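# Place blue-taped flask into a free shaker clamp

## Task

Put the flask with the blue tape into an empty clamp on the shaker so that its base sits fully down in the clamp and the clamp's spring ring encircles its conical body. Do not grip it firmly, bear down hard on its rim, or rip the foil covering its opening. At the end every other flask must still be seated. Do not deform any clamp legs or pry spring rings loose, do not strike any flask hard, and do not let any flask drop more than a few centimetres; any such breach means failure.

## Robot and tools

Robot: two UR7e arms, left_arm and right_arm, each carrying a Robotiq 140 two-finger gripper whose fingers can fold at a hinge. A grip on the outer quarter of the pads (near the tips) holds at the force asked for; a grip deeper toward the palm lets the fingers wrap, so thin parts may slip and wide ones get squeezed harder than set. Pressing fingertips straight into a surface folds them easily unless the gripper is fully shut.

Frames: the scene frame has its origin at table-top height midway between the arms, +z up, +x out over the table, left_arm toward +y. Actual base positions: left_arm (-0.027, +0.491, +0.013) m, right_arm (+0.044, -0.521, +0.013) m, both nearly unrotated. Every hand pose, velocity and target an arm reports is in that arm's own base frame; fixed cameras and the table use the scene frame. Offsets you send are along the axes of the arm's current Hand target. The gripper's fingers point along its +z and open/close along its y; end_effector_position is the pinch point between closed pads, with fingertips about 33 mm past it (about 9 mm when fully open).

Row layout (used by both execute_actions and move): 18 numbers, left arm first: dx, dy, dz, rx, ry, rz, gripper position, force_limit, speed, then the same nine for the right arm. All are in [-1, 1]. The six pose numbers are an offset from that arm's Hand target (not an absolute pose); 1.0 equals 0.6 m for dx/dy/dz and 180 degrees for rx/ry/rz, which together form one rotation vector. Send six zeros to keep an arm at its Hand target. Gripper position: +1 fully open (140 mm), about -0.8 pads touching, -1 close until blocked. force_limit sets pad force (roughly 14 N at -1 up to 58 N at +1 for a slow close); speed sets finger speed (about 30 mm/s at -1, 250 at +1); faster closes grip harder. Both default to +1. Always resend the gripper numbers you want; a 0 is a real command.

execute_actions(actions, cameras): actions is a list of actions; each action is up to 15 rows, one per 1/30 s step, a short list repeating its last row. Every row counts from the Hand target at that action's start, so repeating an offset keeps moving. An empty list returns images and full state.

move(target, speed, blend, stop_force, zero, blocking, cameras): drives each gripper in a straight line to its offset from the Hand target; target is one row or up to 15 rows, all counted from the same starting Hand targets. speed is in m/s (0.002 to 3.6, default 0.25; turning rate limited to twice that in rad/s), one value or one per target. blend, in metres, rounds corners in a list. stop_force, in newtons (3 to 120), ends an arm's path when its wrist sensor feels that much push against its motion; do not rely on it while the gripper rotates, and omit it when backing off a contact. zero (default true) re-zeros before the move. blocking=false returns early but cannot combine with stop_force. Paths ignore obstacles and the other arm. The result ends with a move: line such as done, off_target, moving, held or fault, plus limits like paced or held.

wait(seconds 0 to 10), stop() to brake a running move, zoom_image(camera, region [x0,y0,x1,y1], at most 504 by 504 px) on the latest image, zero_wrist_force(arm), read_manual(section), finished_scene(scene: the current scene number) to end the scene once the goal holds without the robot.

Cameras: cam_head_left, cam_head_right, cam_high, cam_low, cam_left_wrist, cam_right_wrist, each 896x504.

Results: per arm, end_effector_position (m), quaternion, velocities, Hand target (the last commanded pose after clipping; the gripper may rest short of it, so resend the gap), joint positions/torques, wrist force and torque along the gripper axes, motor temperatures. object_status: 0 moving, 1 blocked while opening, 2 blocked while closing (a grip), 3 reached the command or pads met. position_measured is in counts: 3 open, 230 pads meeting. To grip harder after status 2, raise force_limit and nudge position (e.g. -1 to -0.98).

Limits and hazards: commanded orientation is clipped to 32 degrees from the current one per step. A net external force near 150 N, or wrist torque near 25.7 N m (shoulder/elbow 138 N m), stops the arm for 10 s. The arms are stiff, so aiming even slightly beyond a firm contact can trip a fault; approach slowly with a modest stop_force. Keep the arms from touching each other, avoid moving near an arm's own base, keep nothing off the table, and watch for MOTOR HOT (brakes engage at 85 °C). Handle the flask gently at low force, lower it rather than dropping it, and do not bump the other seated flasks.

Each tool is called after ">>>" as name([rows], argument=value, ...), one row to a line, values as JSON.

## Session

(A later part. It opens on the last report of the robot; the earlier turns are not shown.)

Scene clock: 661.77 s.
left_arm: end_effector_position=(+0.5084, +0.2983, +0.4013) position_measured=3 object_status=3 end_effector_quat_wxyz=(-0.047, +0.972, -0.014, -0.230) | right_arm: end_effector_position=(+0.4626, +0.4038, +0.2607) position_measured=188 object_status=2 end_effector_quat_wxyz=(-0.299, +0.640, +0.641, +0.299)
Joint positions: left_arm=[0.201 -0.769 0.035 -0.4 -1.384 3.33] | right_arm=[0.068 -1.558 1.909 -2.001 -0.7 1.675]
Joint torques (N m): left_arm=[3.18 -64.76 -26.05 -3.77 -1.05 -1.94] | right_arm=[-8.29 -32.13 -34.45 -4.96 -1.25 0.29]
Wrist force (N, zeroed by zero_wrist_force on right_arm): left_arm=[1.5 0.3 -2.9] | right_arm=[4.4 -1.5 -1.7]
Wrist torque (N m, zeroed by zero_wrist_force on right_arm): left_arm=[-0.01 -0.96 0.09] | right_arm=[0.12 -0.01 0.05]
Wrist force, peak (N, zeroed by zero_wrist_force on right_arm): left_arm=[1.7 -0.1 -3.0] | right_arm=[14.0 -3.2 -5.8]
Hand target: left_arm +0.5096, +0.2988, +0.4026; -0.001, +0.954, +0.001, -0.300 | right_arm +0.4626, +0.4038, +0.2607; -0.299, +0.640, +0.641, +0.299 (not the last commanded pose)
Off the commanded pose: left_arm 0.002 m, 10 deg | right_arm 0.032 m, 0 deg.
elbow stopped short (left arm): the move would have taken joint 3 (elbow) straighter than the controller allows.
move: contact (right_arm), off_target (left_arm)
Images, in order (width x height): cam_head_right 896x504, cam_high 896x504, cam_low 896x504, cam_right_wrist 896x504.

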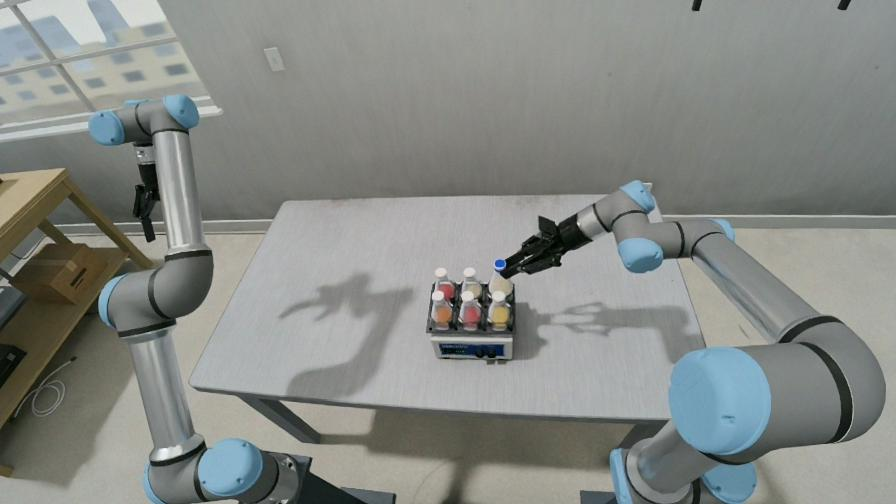

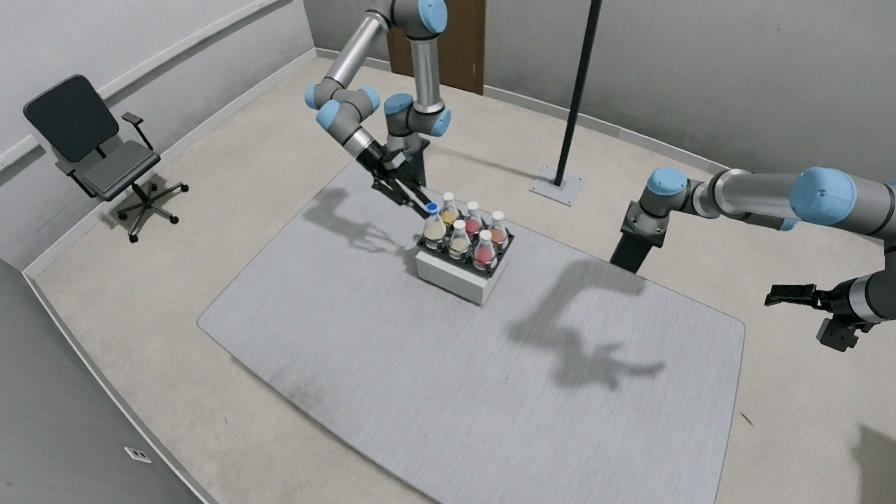

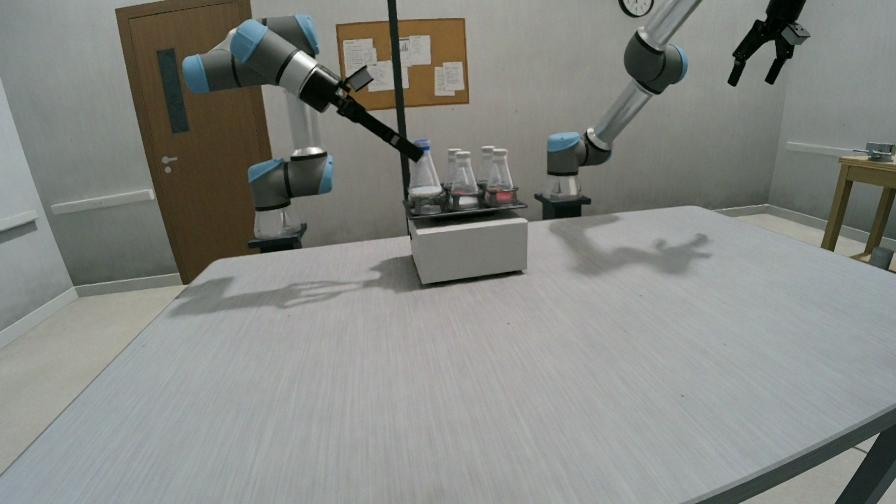

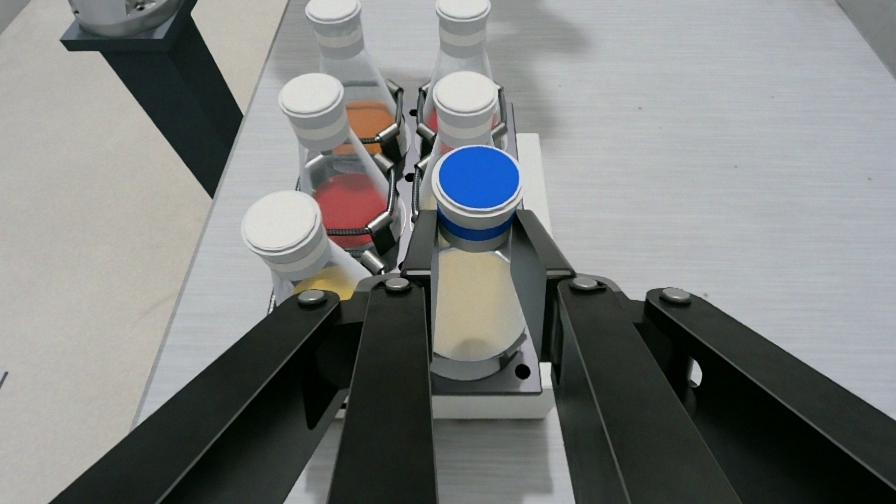

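>>> zoom_image(camera="cam_head_right", region=[420, 240, 540, 340])

>>> zoom_image(camera="cam_head_left", region=[410, 240, 530, 340])

>>> zoom_image(camera="cam_right_wrist", region=[230, 0, 560, 300])

Scaled by 4.200 from the camera's 896x504 image, which has a finer 1280x720 frame.

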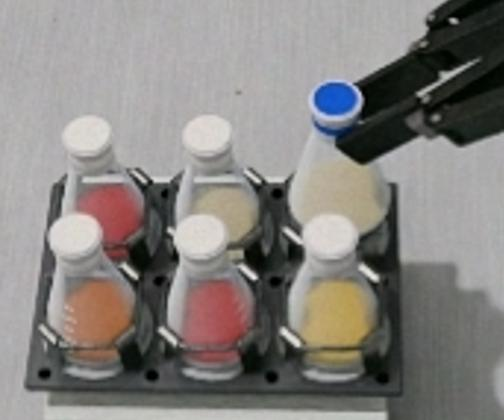

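This scene's latest camera images include none from cam_head_left. They are from: cam_head_right, cam_high, cam_low, cam_right_wrist. cam_head_left's image comes with the result of a call that names it in "cameras".

Scaled by 1.527 from the camera's 896x504 image, which has a finer 1280x720 frame.

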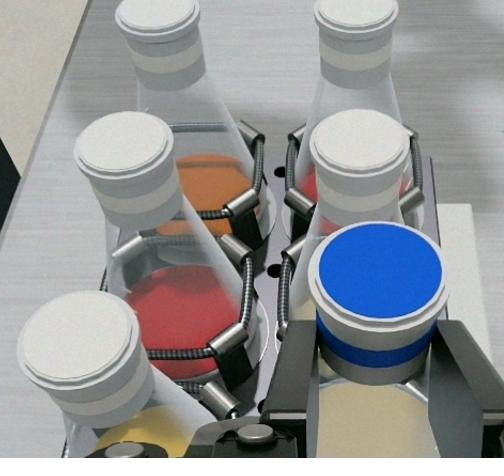

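>>> move([
  [0,0,0,0,0,0,1,-1,-1,0.0102,0,-0.0086,0,0,0,-1,-1,-1],
  [0,0,0,0,0,0,1,-1,-1,0.0167,-0.0017,-0.0009,0,-0.011,0,-1,-1,-1],
], speed=0.03, cameras=["cam_high","cam_low"])

>>> zoom_image(camera="cam_high", region=[410, 180, 490, 260])

>>> zoom_image(camera="cam_low", region=[390, 130, 480, 220])

Scene clock: 698.87 s.
left_arm: end_effector_position=(+0.5084, +0.2983, +0.4013) position_measured=3 object_status=3 end_effector_quat_wxyz=(-0.047, +0.972, -0.014, -0.230) | right_arm: end_effector_position=(+0.4616, +0.4098, +0.2688) position_measured=188 object_status=2 end_effector_quat_wxyz=(-0.288, +0.646, +0.646, +0.288) end_effector_velocity=(+0.001, -0.001, +0.000) end_effector_angular_velocity=(+0.002, -0.003, +0.001)
Joint positions: left_arm=[0.201 -0.769 0.035 -0.4 -1.384 3.33] | right_arm=[0.096 -1.56 1.874 -1.99 -0.737 1.712]
Joint velocities: left_arm=[within noise] | right_arm=[-0.003 0 0 0 0.002 -0.005]
Joint torques (N m): left_arm=[2.65 -64.28 -27.16 -3.92 -1.03 -1.96] | right_arm=[-6.58 -17.84 -15.38 -3.45 4.6 -2.02]
Wrist force (N, zeroed by zero_wrist_force on right_arm): left_arm=[1.6 0.1 -2.8] | right_arm=[0.0 -0.1 0.0]
Wrist torque (N m, zeroed by zero_wrist_force on right_arm): left_arm=[-0.06 -0.98 0.09] | right_arm=[0.01 0.03 -0.16]
Wrist force, peak (N, zeroed by zero_wrist_force on right_arm): left_arm=[1.8 0.2 -2.9] | right_arm=[5.2 -1.3 -2.2]
Hand target: left_arm +0.5096, +0.2988, +0.4026; -0.001, +0.954, +0.001, -0.300 | right_arm +0.4616, +0.4098, +0.2687; -0.288, +0.645, +0.646, +0.288
Off the commanded pose: left_arm 0.002 m, 10 deg | right_arm 0.000 m, 0 deg.
elbow stopped short (left arm): the move would have taken joint 3 (elbow) straighter than the controller allows.
move: off_target (left_arm)
Images, in order (width x height): cam_high 896x504, cam_low 896x504.

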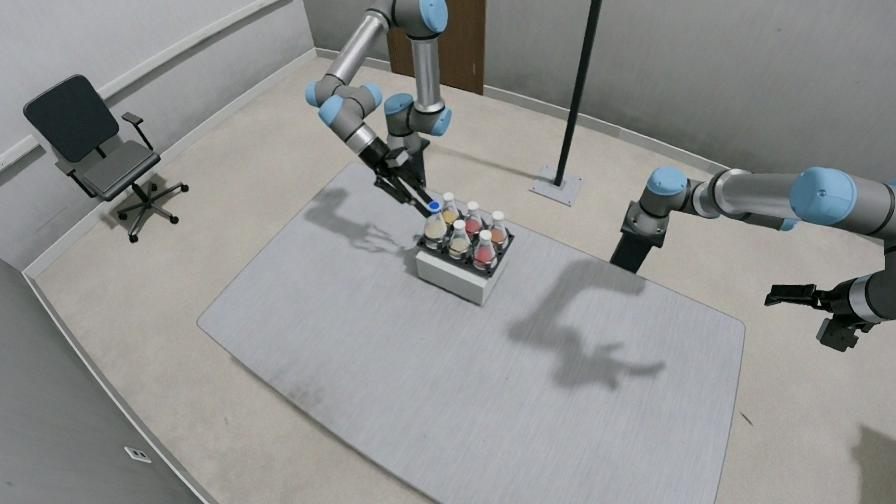

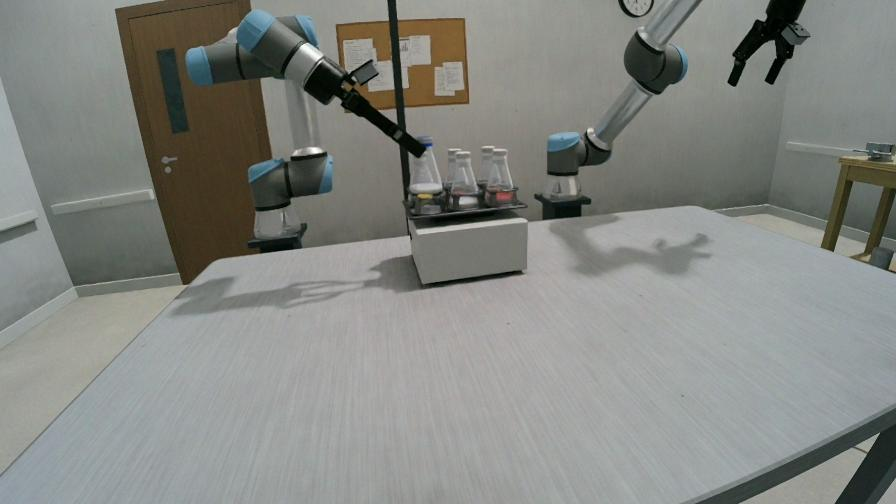

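Scaled by 6.300 from the camera's 896x504 image, which has a finer 1280x720 frame.

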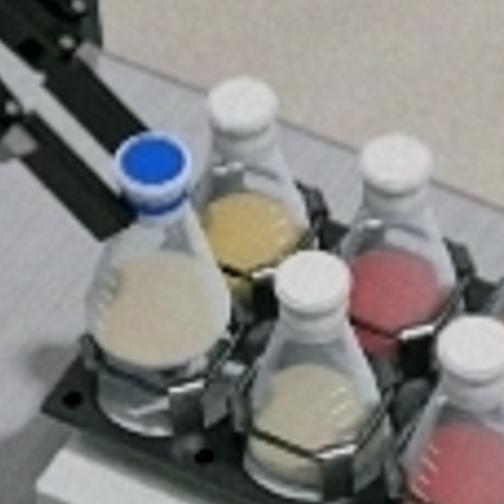

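Scaled by 5.600 from the camera's 896x504 image, which has a finer 1280x720 frame.

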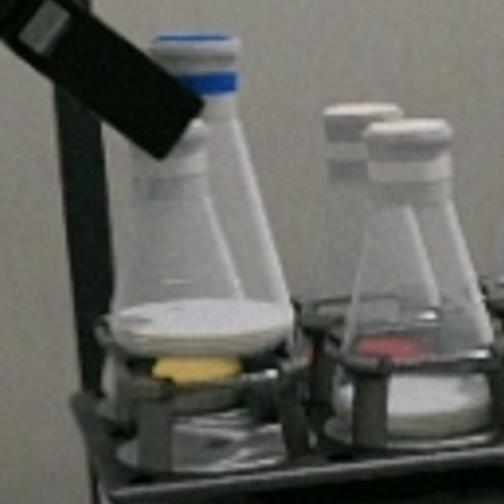

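>>> zero_wrist_force(arm="right_arm")

>>> move(target=[0,0,0,0,0,0,1,-1,-1,-0.0508,0,0.0457,0,0,0,-1,-1,-1], speed=0.02, stop_force=12, cameras=["cam_right_wrist","cam_high","cam_low"])

>>> zoom_image(camera="cam_high", region=[410, 180, 490, 260])

>>> zoom_image(camera="cam_low", region=[390, 130, 480, 220])

>>> zoom_image(camera="cam_right_wrist", region=[400, 260, 560, 420])

Wrist force sensor zeroed.

Scene clock: 715.53 s.
left_arm: end_effector_position=(+0.5084, +0.2983, +0.4013) position_measured=3 object_status=3 end_effector_quat_wxyz=(-0.047, +0.972, -0.014, -0.230) | right_arm: end_effector_position=(+0.4616, +0.4098, +0.2583) position_measured=188 object_status=2 end_effector_quat_wxyz=(-0.288, +0.645, +0.646, +0.288)
Joint positions: left_arm=[0.201 -0.769 0.035 -0.4 -1.384 3.33] | right_arm=[0.096 -1.551 1.894 -2.017 -0.737 1.712]
Joint torques (N m): left_arm=[2.27 -64.79 -27.22 -3.64 -1.13 -1.86] | right_arm=[-0.04 -33.95 -33.86 -4.69 -1.44 1.24]
Wrist force (N, zeroed by zero_wrist_force on right_arm): left_arm=[1.7 0.1 -2.7] | right_arm=[4.8 -1.1 -1.9]
Wrist torque (N m, zeroed by zero_wrist_force on right_arm): left_arm=[-0.06 -0.99 0.09] | right_arm=[0.05 -0.02 0.12]
Wrist force, peak (N, zeroed by zero_wrist_force on right_arm): left_arm=[1.7 0.2 -3.0] | right_arm=[14.5 -2.5 -5.6]
Hand target: left_arm +0.5096, +0.2988, +0.4026; -0.001, +0.954, +0.001, -0.300 | right_arm +0.4616, +0.4098, +0.2583; -0.288, +0.645, +0.646, +0.288 (not the last commanded pose)
Off the commanded pose: left_arm 0.002 m, 10 deg | right_arm 0.031 m, 0 deg.
elbow stopped short (left arm): the move would have taken joint 3 (elbow) straighter than the controller allows.
move: contact (right_arm), off_target (left_arm)
Images, in order (width x height): cam_high 896x504, cam_low 896x504, cam_right_wrist 896x504.

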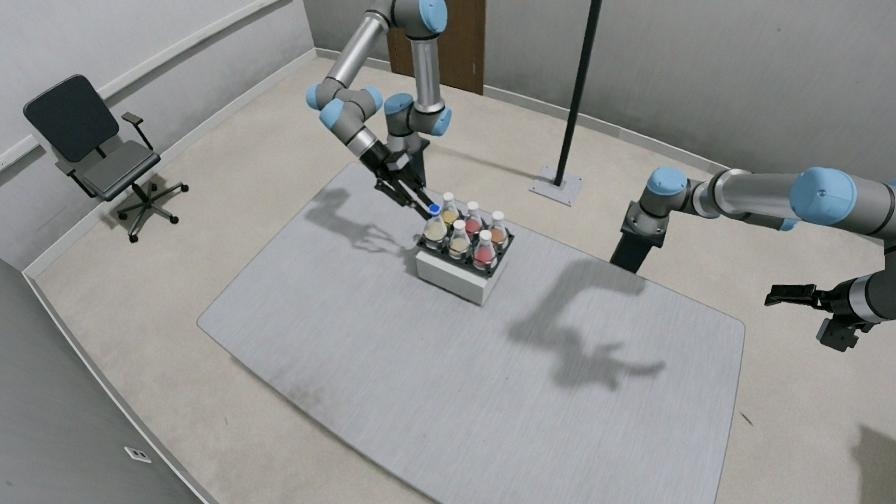

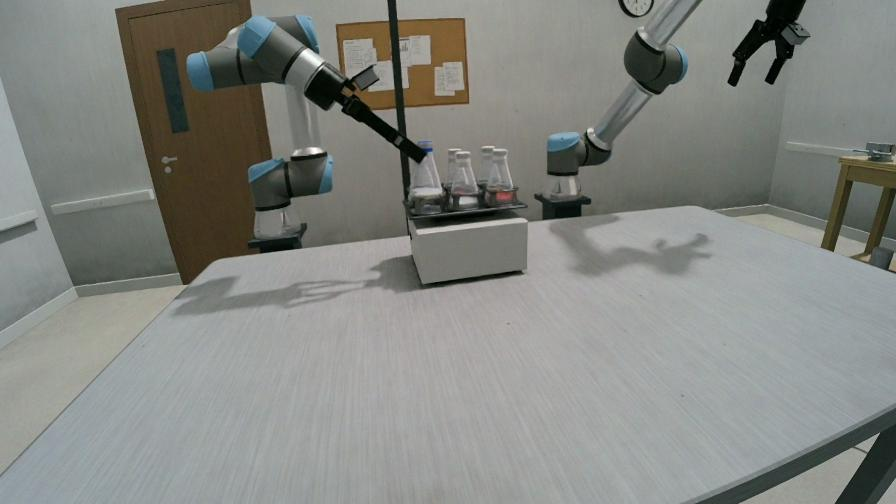

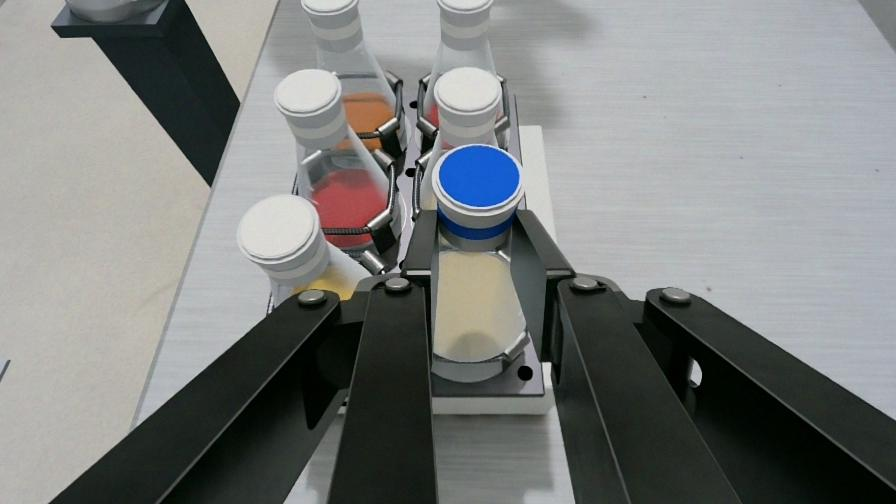

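Scaled by 6.300 from the camera's 896x504 image, which has a finer 1280x720 frame.

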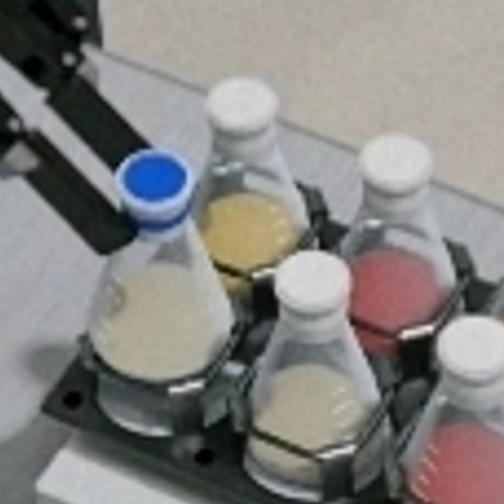

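Scaled by 5.600 from the camera's 896x504 image, which has a finer 1280x720 frame.

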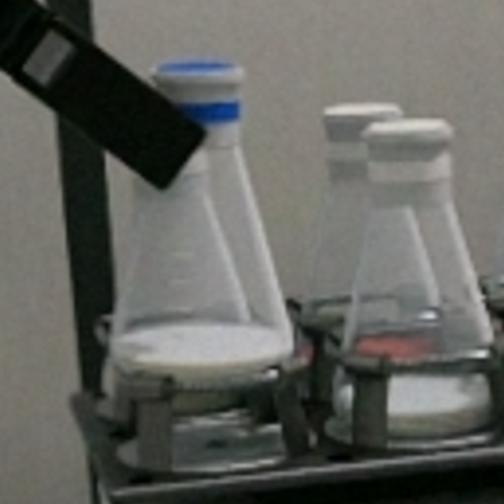

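Scaled by 3.150 from the camera's 896x504 image, which has a finer 1280x720 frame.

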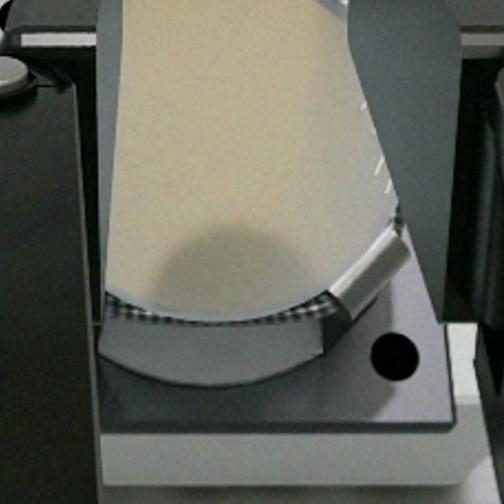

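>>> move(target=[0,0,0,0,0,0,1,-1,-1,-0.0186,0,0.0168,0,0,0,-1,-1,-1], speed=0.02, stop_force=22, cameras=["cam_high","cam_low","cam_right_wrist"])

Scene clock: 743.50 s.
left_arm: end_effector_position=(+0.5084, +0.2983, +0.4013) position_measured=3 object_status=3 end_effector_quat_wxyz=(-0.047, +0.972, -0.014, -0.230) | right_arm: end_effector_position=(+0.4616, +0.4099, +0.2514) position_measured=188 object_status=2 end_effector_quat_wxyz=(-0.288, +0.645, +0.646, +0.288)
Joint positions: left_arm=[0.201 -0.769 0.035 -0.4 -1.384 3.33] | right_arm=[0.096 -1.545 1.906 -2.037 -0.737 1.712]
Joint torques (N m): left_arm=[3.37 -64.81 -27.5 -3.91 -1.13 -1.84] | right_arm=[-5.74 -28.35 -30.99 -4.1 -4.42 1.68]
Wrist force (N, zeroed by zero_wrist_force on right_arm): left_arm=[1.6 0.1 -2.7] | right_arm=[15.6 -4.0 -7.4]
Wrist torque (N m, zeroed by zero_wrist_force on right_arm): left_arm=[-0.05 -0.97 0.08] | right_arm=[0.17 -0.09 0.20]
Wrist force, peak (N, zeroed by zero_wrist_force on right_arm): left_arm=[1.9 -0.1 -2.8] | right_arm=[28.9 -5.0 -12.9]
Hand target: left_arm +0.5096, +0.2988, +0.4026; -0.001, +0.954, +0.001, -0.300 | right_arm +0.4616, +0.4099, +0.2514; -0.288, +0.645, +0.646, +0.288 (not the last commanded pose)
Off the commanded pose: left_arm 0.002 m, 10 deg | right_arm 0.008 m, 0 deg.
elbow stopped short (left arm): the move would have taken joint 3 (elbow) straighter than the controller allows.
move: contact (right_arm), off_target (left_arm)
Images, in order (width x height): cam_high 896x504, cam_low 896x504, cam_right_wrist 896x504.

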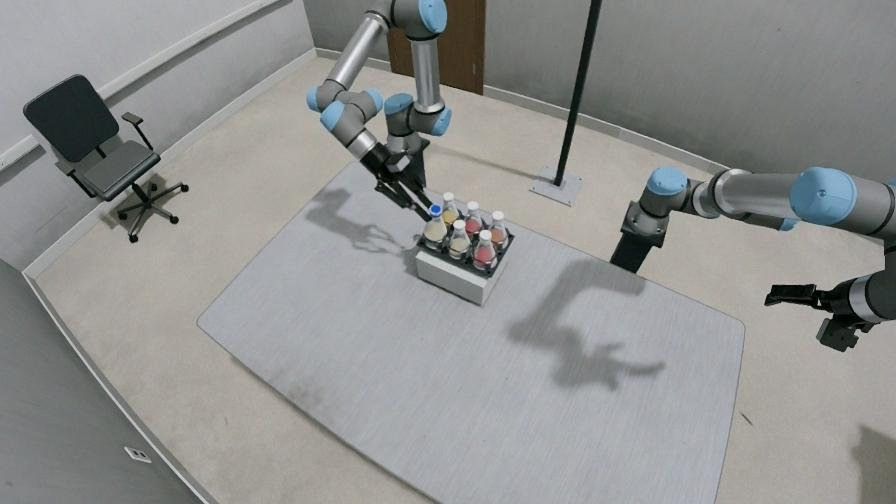

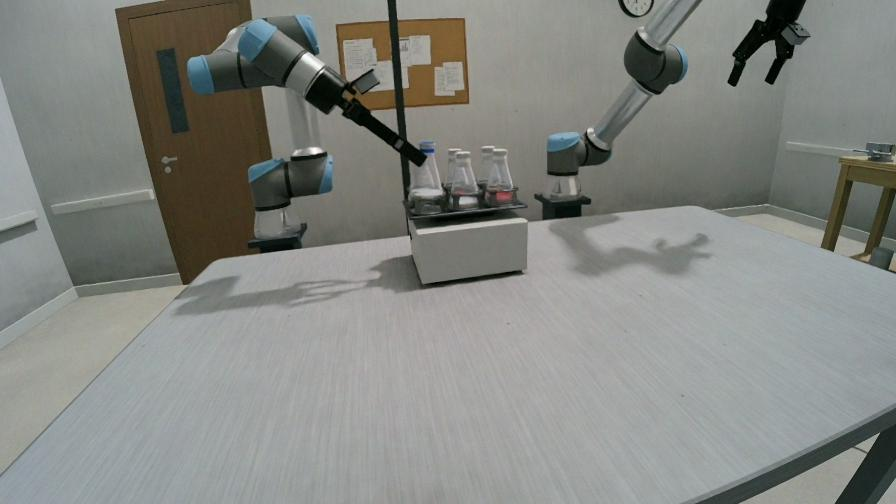

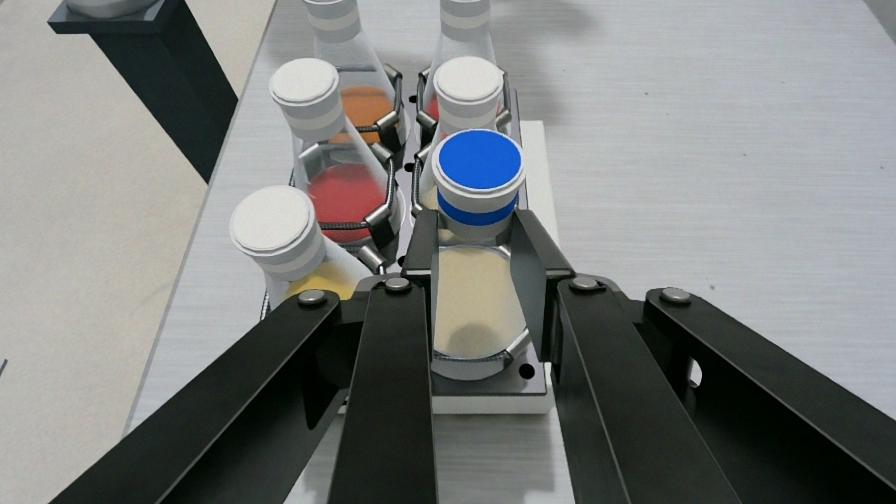

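>>> move(target=[0,0,0,0,0,0,1,-1,-1,-0.0186,0,0.0168,0,0,0,-1,-1,-1], speed=0.02, stop_force=22, cameras=["cam_high","cam_low","cam_right_wrist"])

>>> zoom_image(camera="cam_low", region=[380, 120, 560, 230])

>>> zoom_image(camera="cam_high", region=[390, 170, 530, 310])

Scene clock: 754.33 s.
left_arm: end_effector_position=(+0.5084, +0.2983, +0.4013) position_measured=3 object_status=3 end_effector_quat_wxyz=(-0.047, +0.972, -0.014, -0.230) | right_arm: end_effector_position=(+0.4617, +0.4100, +0.2495) position_measured=188 object_status=2 end_effector_quat_wxyz=(-0.288, +0.645, +0.646, +0.288)
Joint positions: left_arm=[0.201 -0.769 0.035 -0.4 -1.384 3.33] | right_arm=[0.096 -1.544 1.91 -2.043 -0.736 1.712]
Joint torques (N m): left_arm=[2.02 -64.68 -27.61 -3.76 -0.99 -2.03] | right_arm=[-5.83 -23.19 -26.51 -3.59 -7.4 1.75]
Wrist force (N, zeroed by zero_wrist_force on right_arm): left_arm=[1.4 0.1 -2.7] | right_arm=[27.2 -7.4 -13.5]
Wrist torque (N m, zeroed by zero_wrist_force on right_arm): left_arm=[-0.05 -0.93 0.08] | right_arm=[0.38 -0.17 0.29]
Wrist force, peak (N, zeroed by zero_wrist_force on right_arm): left_arm=[1.8 0.2 -2.9] | right_arm=[41.2 -10.5 -25.7]
Hand target: left_arm +0.5096, +0.2988, +0.4026; -0.001, +0.954, +0.001, -0.300 | right_arm +0.4617, +0.4099, +0.2494; -0.288, +0.645, +0.646, +0.288 (not the last commanded pose)
Off the commanded pose: left_arm 0.002 m, 10 deg | right_arm 0.013 m, 0 deg.
elbow stopped short (left arm): the move would have taken joint 3 (elbow) straighter than the controller allows.
move: contact (right_arm), off_target (left_arm)
Images, in order (width x height): cam_high 896x504, cam_low 896x504, cam_right_wrist 896x504.

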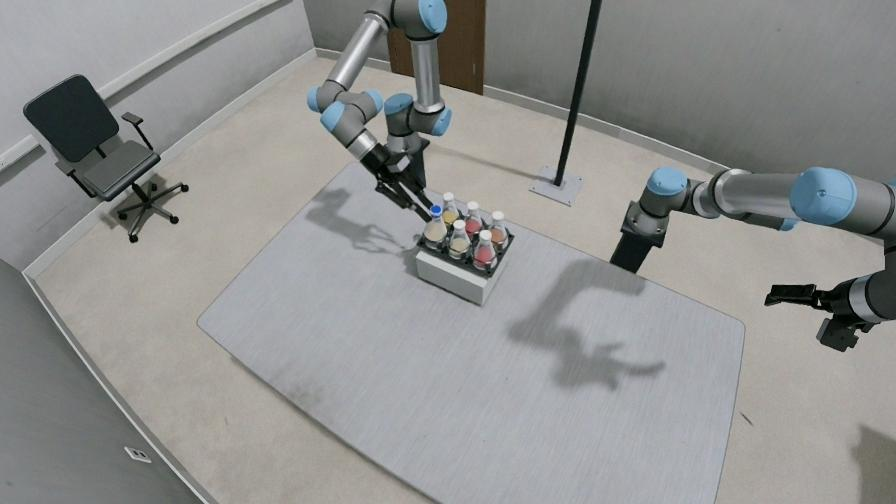

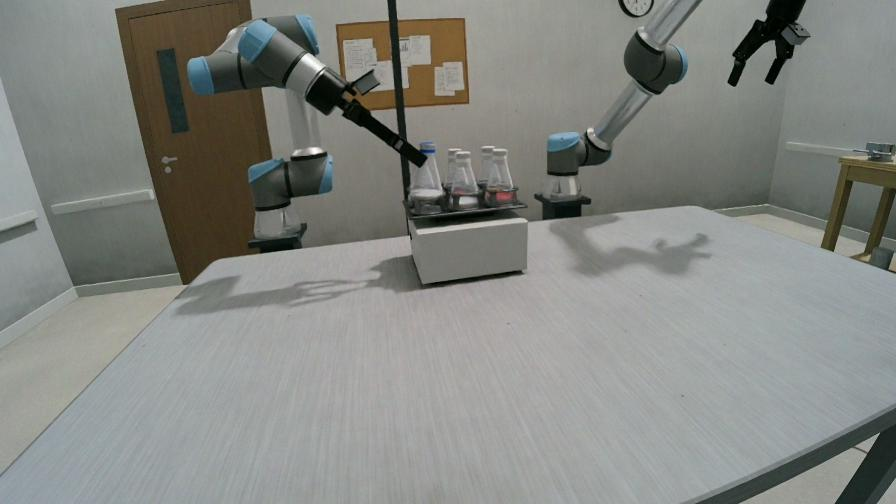

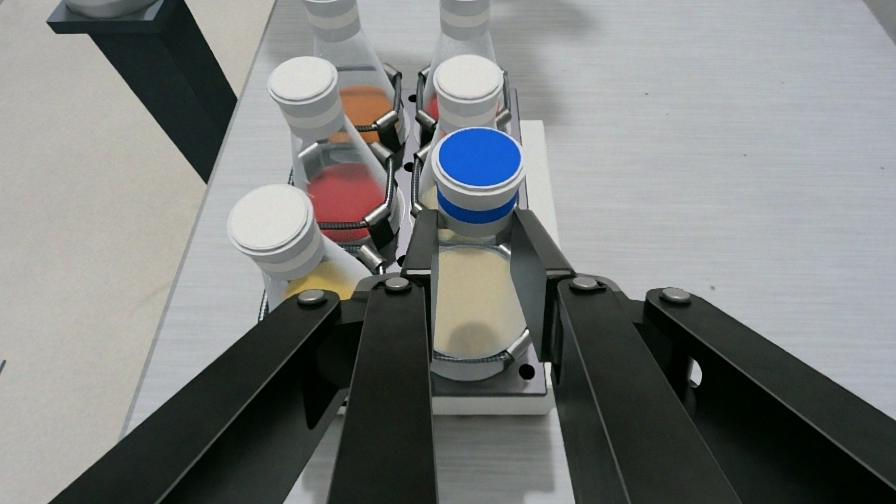

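Scaled by 2.800 from the camera's 896x504 image, which has a finer 1280x720 frame.

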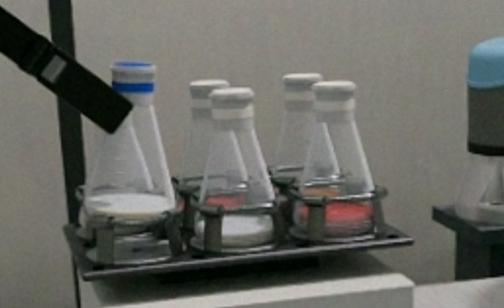

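Scaled by 3.600 from the camera's 896x504 image, which has a finer 1280x720 frame.

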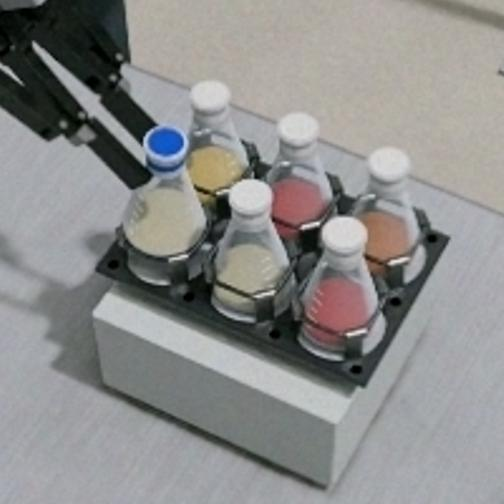

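>>> move(target=[0,0,0,0,0,0,1,-1,-1,-0.0186,0,0.0168,0,0,0,-1,-1,-1], speed=0.015, stop_force=20, cameras=["cam_low","cam_right_wrist"])

>>> zoom_image(camera="cam_low", region=[380, 120, 560, 230])

>>> zoom_image(camera="cam_right_wrist", region=[380, 110, 600, 420])

Scene clock: 766.03 s.
left_arm: end_effector_position=(+0.5084, +0.2983, +0.4013) position_measured=3 object_status=3 end_effector_quat_wxyz=(-0.047, +0.972, -0.014, -0.230) | right_arm: end_effector_position=(+0.4611, +0.4129, +0.2468) position_measured=188 object_status=2 end_effector_quat_wxyz=(-0.293, +0.643, +0.645, +0.292)
Joint positions: left_arm=[0.201 -0.769 0.035 -0.4 -1.384 3.33] | right_arm=[0.096 -1.538 1.921 -2.06 -0.722 1.712]
Joint torques (N m): left_arm=[1.73 -64.17 -28.6 -3.66 -0.94 -1.9] | right_arm=[-5.5 -21.18 -23.03 -2.04 -7.6 0.1]
Wrist force (N, zeroed by zero_wrist_force on right_arm): left_arm=[1.6 0.1 -2.8] | right_arm=[33.0 -5.5 -15.6]
Wrist torque (N m, zeroed by zero_wrist_force on right_arm): left_arm=[-0.06 -0.98 0.09] | right_arm=[0.17 -0.03 0.14]
Wrist force, peak (N, zeroed by zero_wrist_force on right_arm): left_arm=[1.8 0.2 -2.9] | right_arm=[42.8 -7.0 -27.9]
Hand target: left_arm +0.5096, +0.2988, +0.4026; -0.001, +0.954, +0.001, -0.300 | right_arm +0.4612, +0.4124, +0.2463; -0.292, +0.643, +0.645, +0.292 (not the last commanded pose)
Off the commanded pose: left_arm 0.002 m, 10 deg | right_arm 0.013 m, 1 deg.
elbow stopped short (left arm): the move would have taken joint 3 (elbow) straighter than the controller allows.
move: contact (right_arm), off_target (left_arm)
Images, in order (width x height): cam_low 896x504, cam_right_wrist 896x504.

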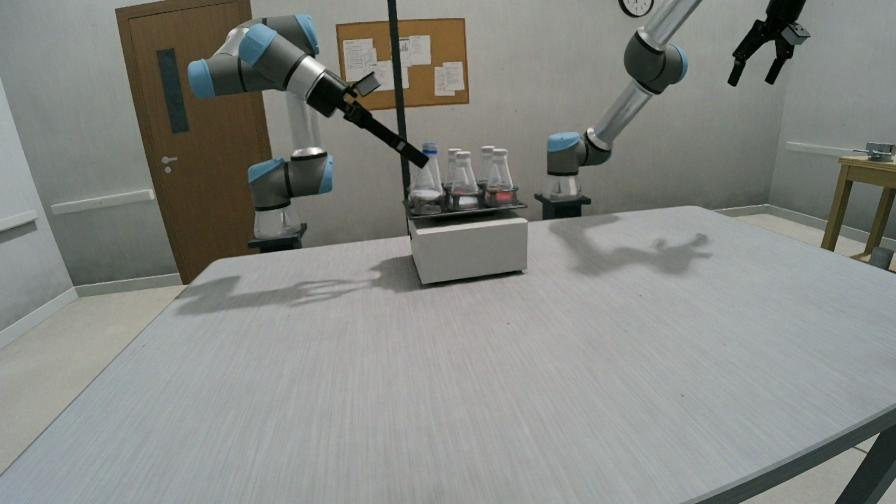

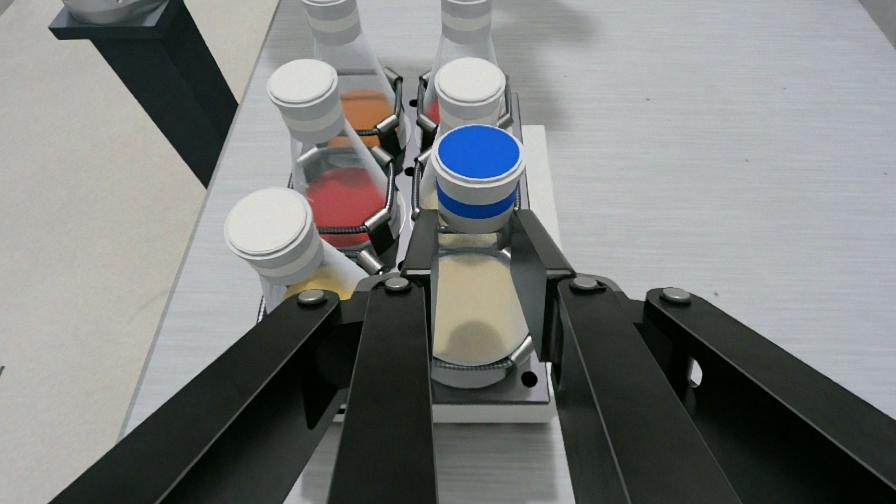

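Scaled by 2.800 from the camera's 896x504 image, which has a finer 1280x720 frame.

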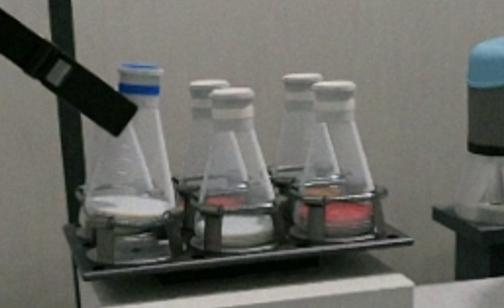

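Scaled by 1.626 from the camera's 896x504 image, which has a finer 1280x720 frame.

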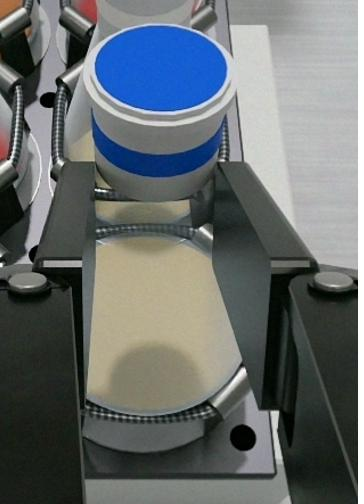

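>>> zoom_image(camera="cam_low", region=[400, 135, 480, 220])

>>> wait(seconds=0, cameras=["cam_high"])

>>> zoom_image(camera="cam_high", region=[410, 190, 490, 270])

Scaled by 5.929 from the camera's 896x504 image, which has a finer 1280x720 frame.

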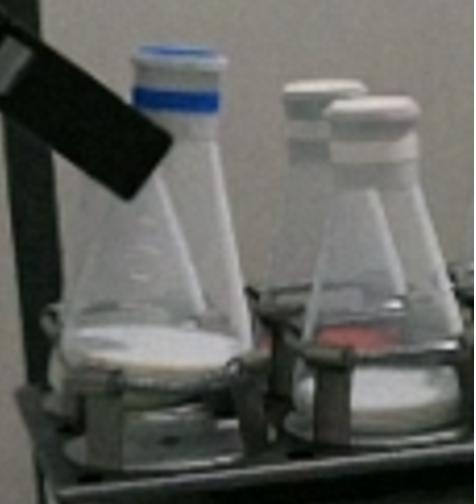

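Scene clock: 784.77 s.
left_arm: end_effector_position=(+0.5084, +0.2983, +0.4013) position_measured=3 object_status=3 end_effector_quat_wxyz=(-0.047, +0.972, -0.014, -0.230) | right_arm: end_effector_position=(+0.4611, +0.4129, +0.2468) position_measured=188 object_status=2 end_effector_quat_wxyz=(-0.293, +0.643, +0.645, +0.292)
Joint positions: left_arm=[0.201 -0.769 0.035 -0.4 -1.384 3.33] | right_arm=[0.096 -1.538 1.921 -2.06 -0.722 1.712]
Joint torques (N m): left_arm=[1.96 -64.64 -28.06 -3.73 -0.93 -1.66] | right_arm=[-8.53 -19.86 -22.14 -1.98 -7.49 -1.28]
Wrist force (N, zeroed by zero_wrist_force on right_arm): left_arm=[1.7 0.0 -2.7] | right_arm=[33.2 -5.3 -15.7]
Wrist torque (N m, zeroed by zero_wrist_force on right_arm): left_arm=[-0.08 -0.99 0.09] | right_arm=[0.19 -0.05 0.15]
Wrist force, peak (N, zeroed by zero_wrist_force on right_arm): left_arm=[1.8 0.0 -2.8] | right_arm=[34.1 -4.9 -16.0]
Hand target: left_arm +0.5096, +0.2988, +0.4026; -0.001, +0.954, +0.001, -0.300 | right_arm +0.4612, +0.4124, +0.2463; -0.292, +0.643, +0.645, +0.292 (not the last commanded pose)
Tool commands: left_gripper/position=+1.0 left_gripper/force_limit=-1.0 left_gripper/speed=-1.0 right_gripper/position=-1.0 right_gripper/force_limit=-1.0 right_gripper/speed=-1.0
Off the commanded pose: left_arm 0.002 m, 10 deg | right_arm 0.013 m, 1 deg.
Images, in order (width x height): cam_high 896x504.

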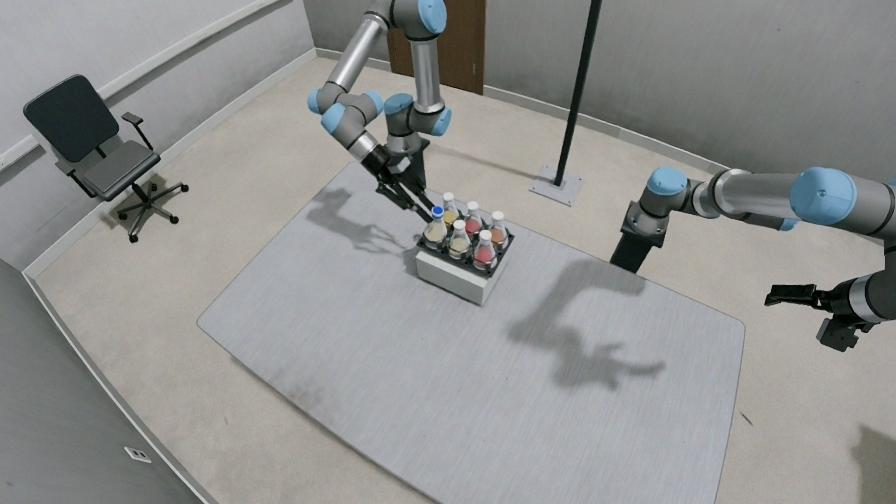

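Scaled by 6.300 from the camera's 896x504 image, which has a finer 1280x720 frame.

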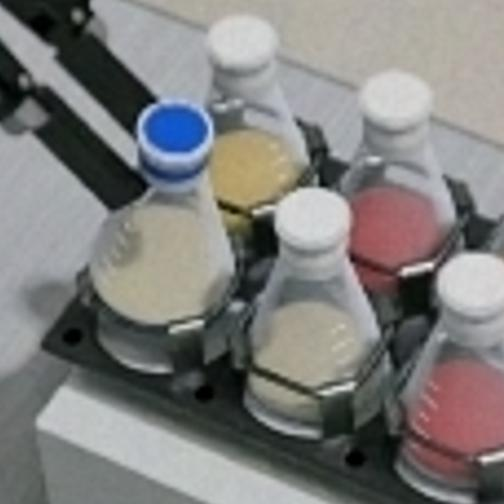

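>>> move(target=[0,0,0,0,0,0,1,-1,-1,-0.0065,0,-0.0042,0,0.0139,0,-1,-1,-1], speed=0.015, cameras=["cam_low","cam_right_wrist"])

>>> zoom_image(camera="cam_low", region=[400, 135, 480, 220])

>>> zoom_image(camera="cam_right_wrist", region=[380, 110, 600, 420])

Scene clock: 801.47 s.
left_arm: end_effector_position=(+0.5084, +0.2983, +0.4013) position_measured=3 object_status=3 end_effector_quat_wxyz=(-0.047, +0.972, -0.014, -0.230) | right_arm: end_effector_position=(+0.4610, +0.4090, +0.2463) position_measured=188 object_status=2 end_effector_quat_wxyz=(-0.308, +0.636, +0.638, +0.307)
Joint positions: left_arm=[0.201 -0.769 0.035 -0.4 -1.384 3.33] | right_arm=[0.068 -1.541 1.95 -2.061 -0.673 1.675]
Joint torques (N m): left_arm=[2.91 -65.39 -26.49 -3.86 -1.07 -1.69] | right_arm=[0.02 -19.77 -12.17 1.44 -7.92 0.34]
Wrist force (N, zeroed by zero_wrist_force on right_arm): left_arm=[1.5 0.0 -2.8] | right_arm=[35.6 -4.6 -13.0]
Wrist torque (N m, zeroed by zero_wrist_force on right_arm): left_arm=[-0.08 -0.95 0.09] | right_arm=[0.24 -0.02 0.24]
Wrist force, peak (N, zeroed by zero_wrist_force on right_arm): left_arm=[1.7 0.2 -2.9] | right_arm=[34.7 -8.1 -15.8]
Hand target: left_arm +0.5096, +0.2988, +0.4026; -0.001, +0.954, +0.001, -0.300 | right_arm +0.4612, +0.4080, +0.2450; -0.306, +0.637, +0.638, +0.306
Off the commanded pose: left_arm 0.002 m, 10 deg | right_arm 0.002 m, 0 deg.
elbow stopped short (left arm): the move would have taken joint 3 (elbow) straighter than the controller allows.
move: off_target (left_arm)
Images, in order (width x height): cam_low 896x504, cam_right_wrist 896x504.

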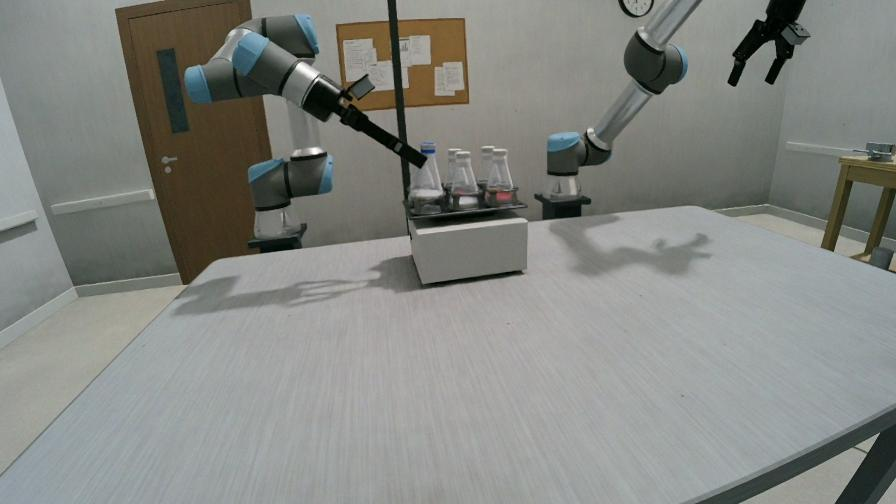

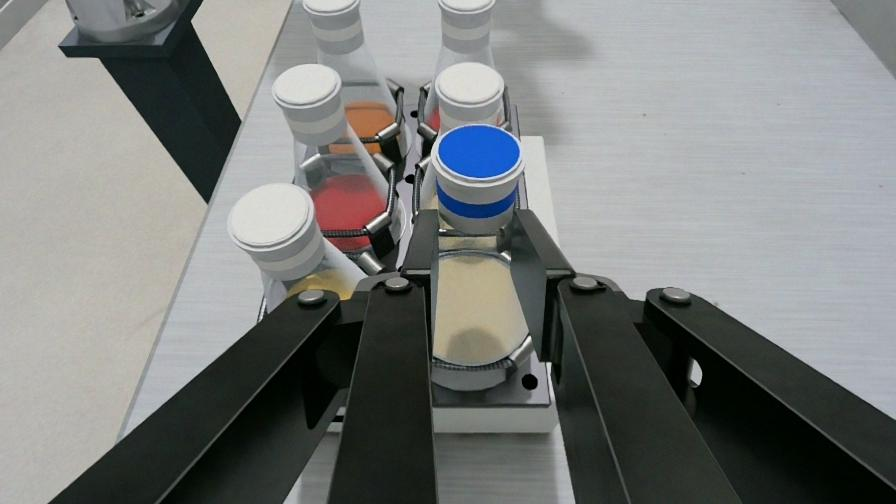

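Scaled by 5.929 from the camera's 896x504 image, which has a finer 1280x720 frame.

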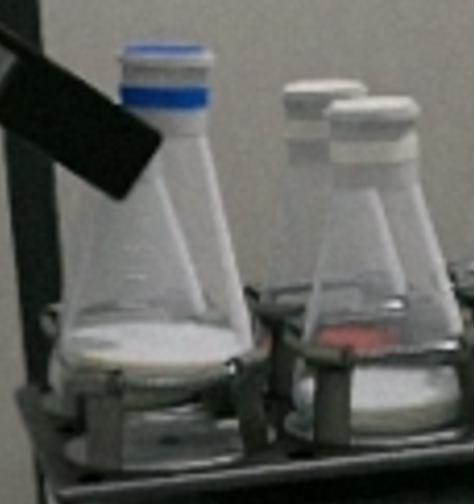

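Scaled by 1.626 from the camera's 896x504 image, which has a finer 1280x720 frame.

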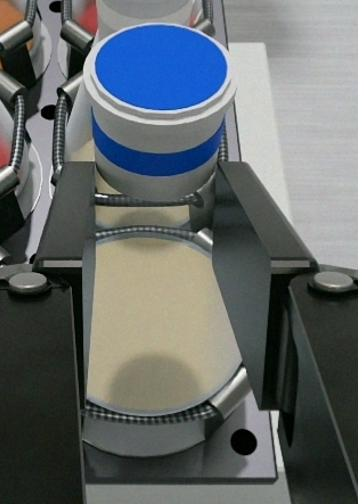

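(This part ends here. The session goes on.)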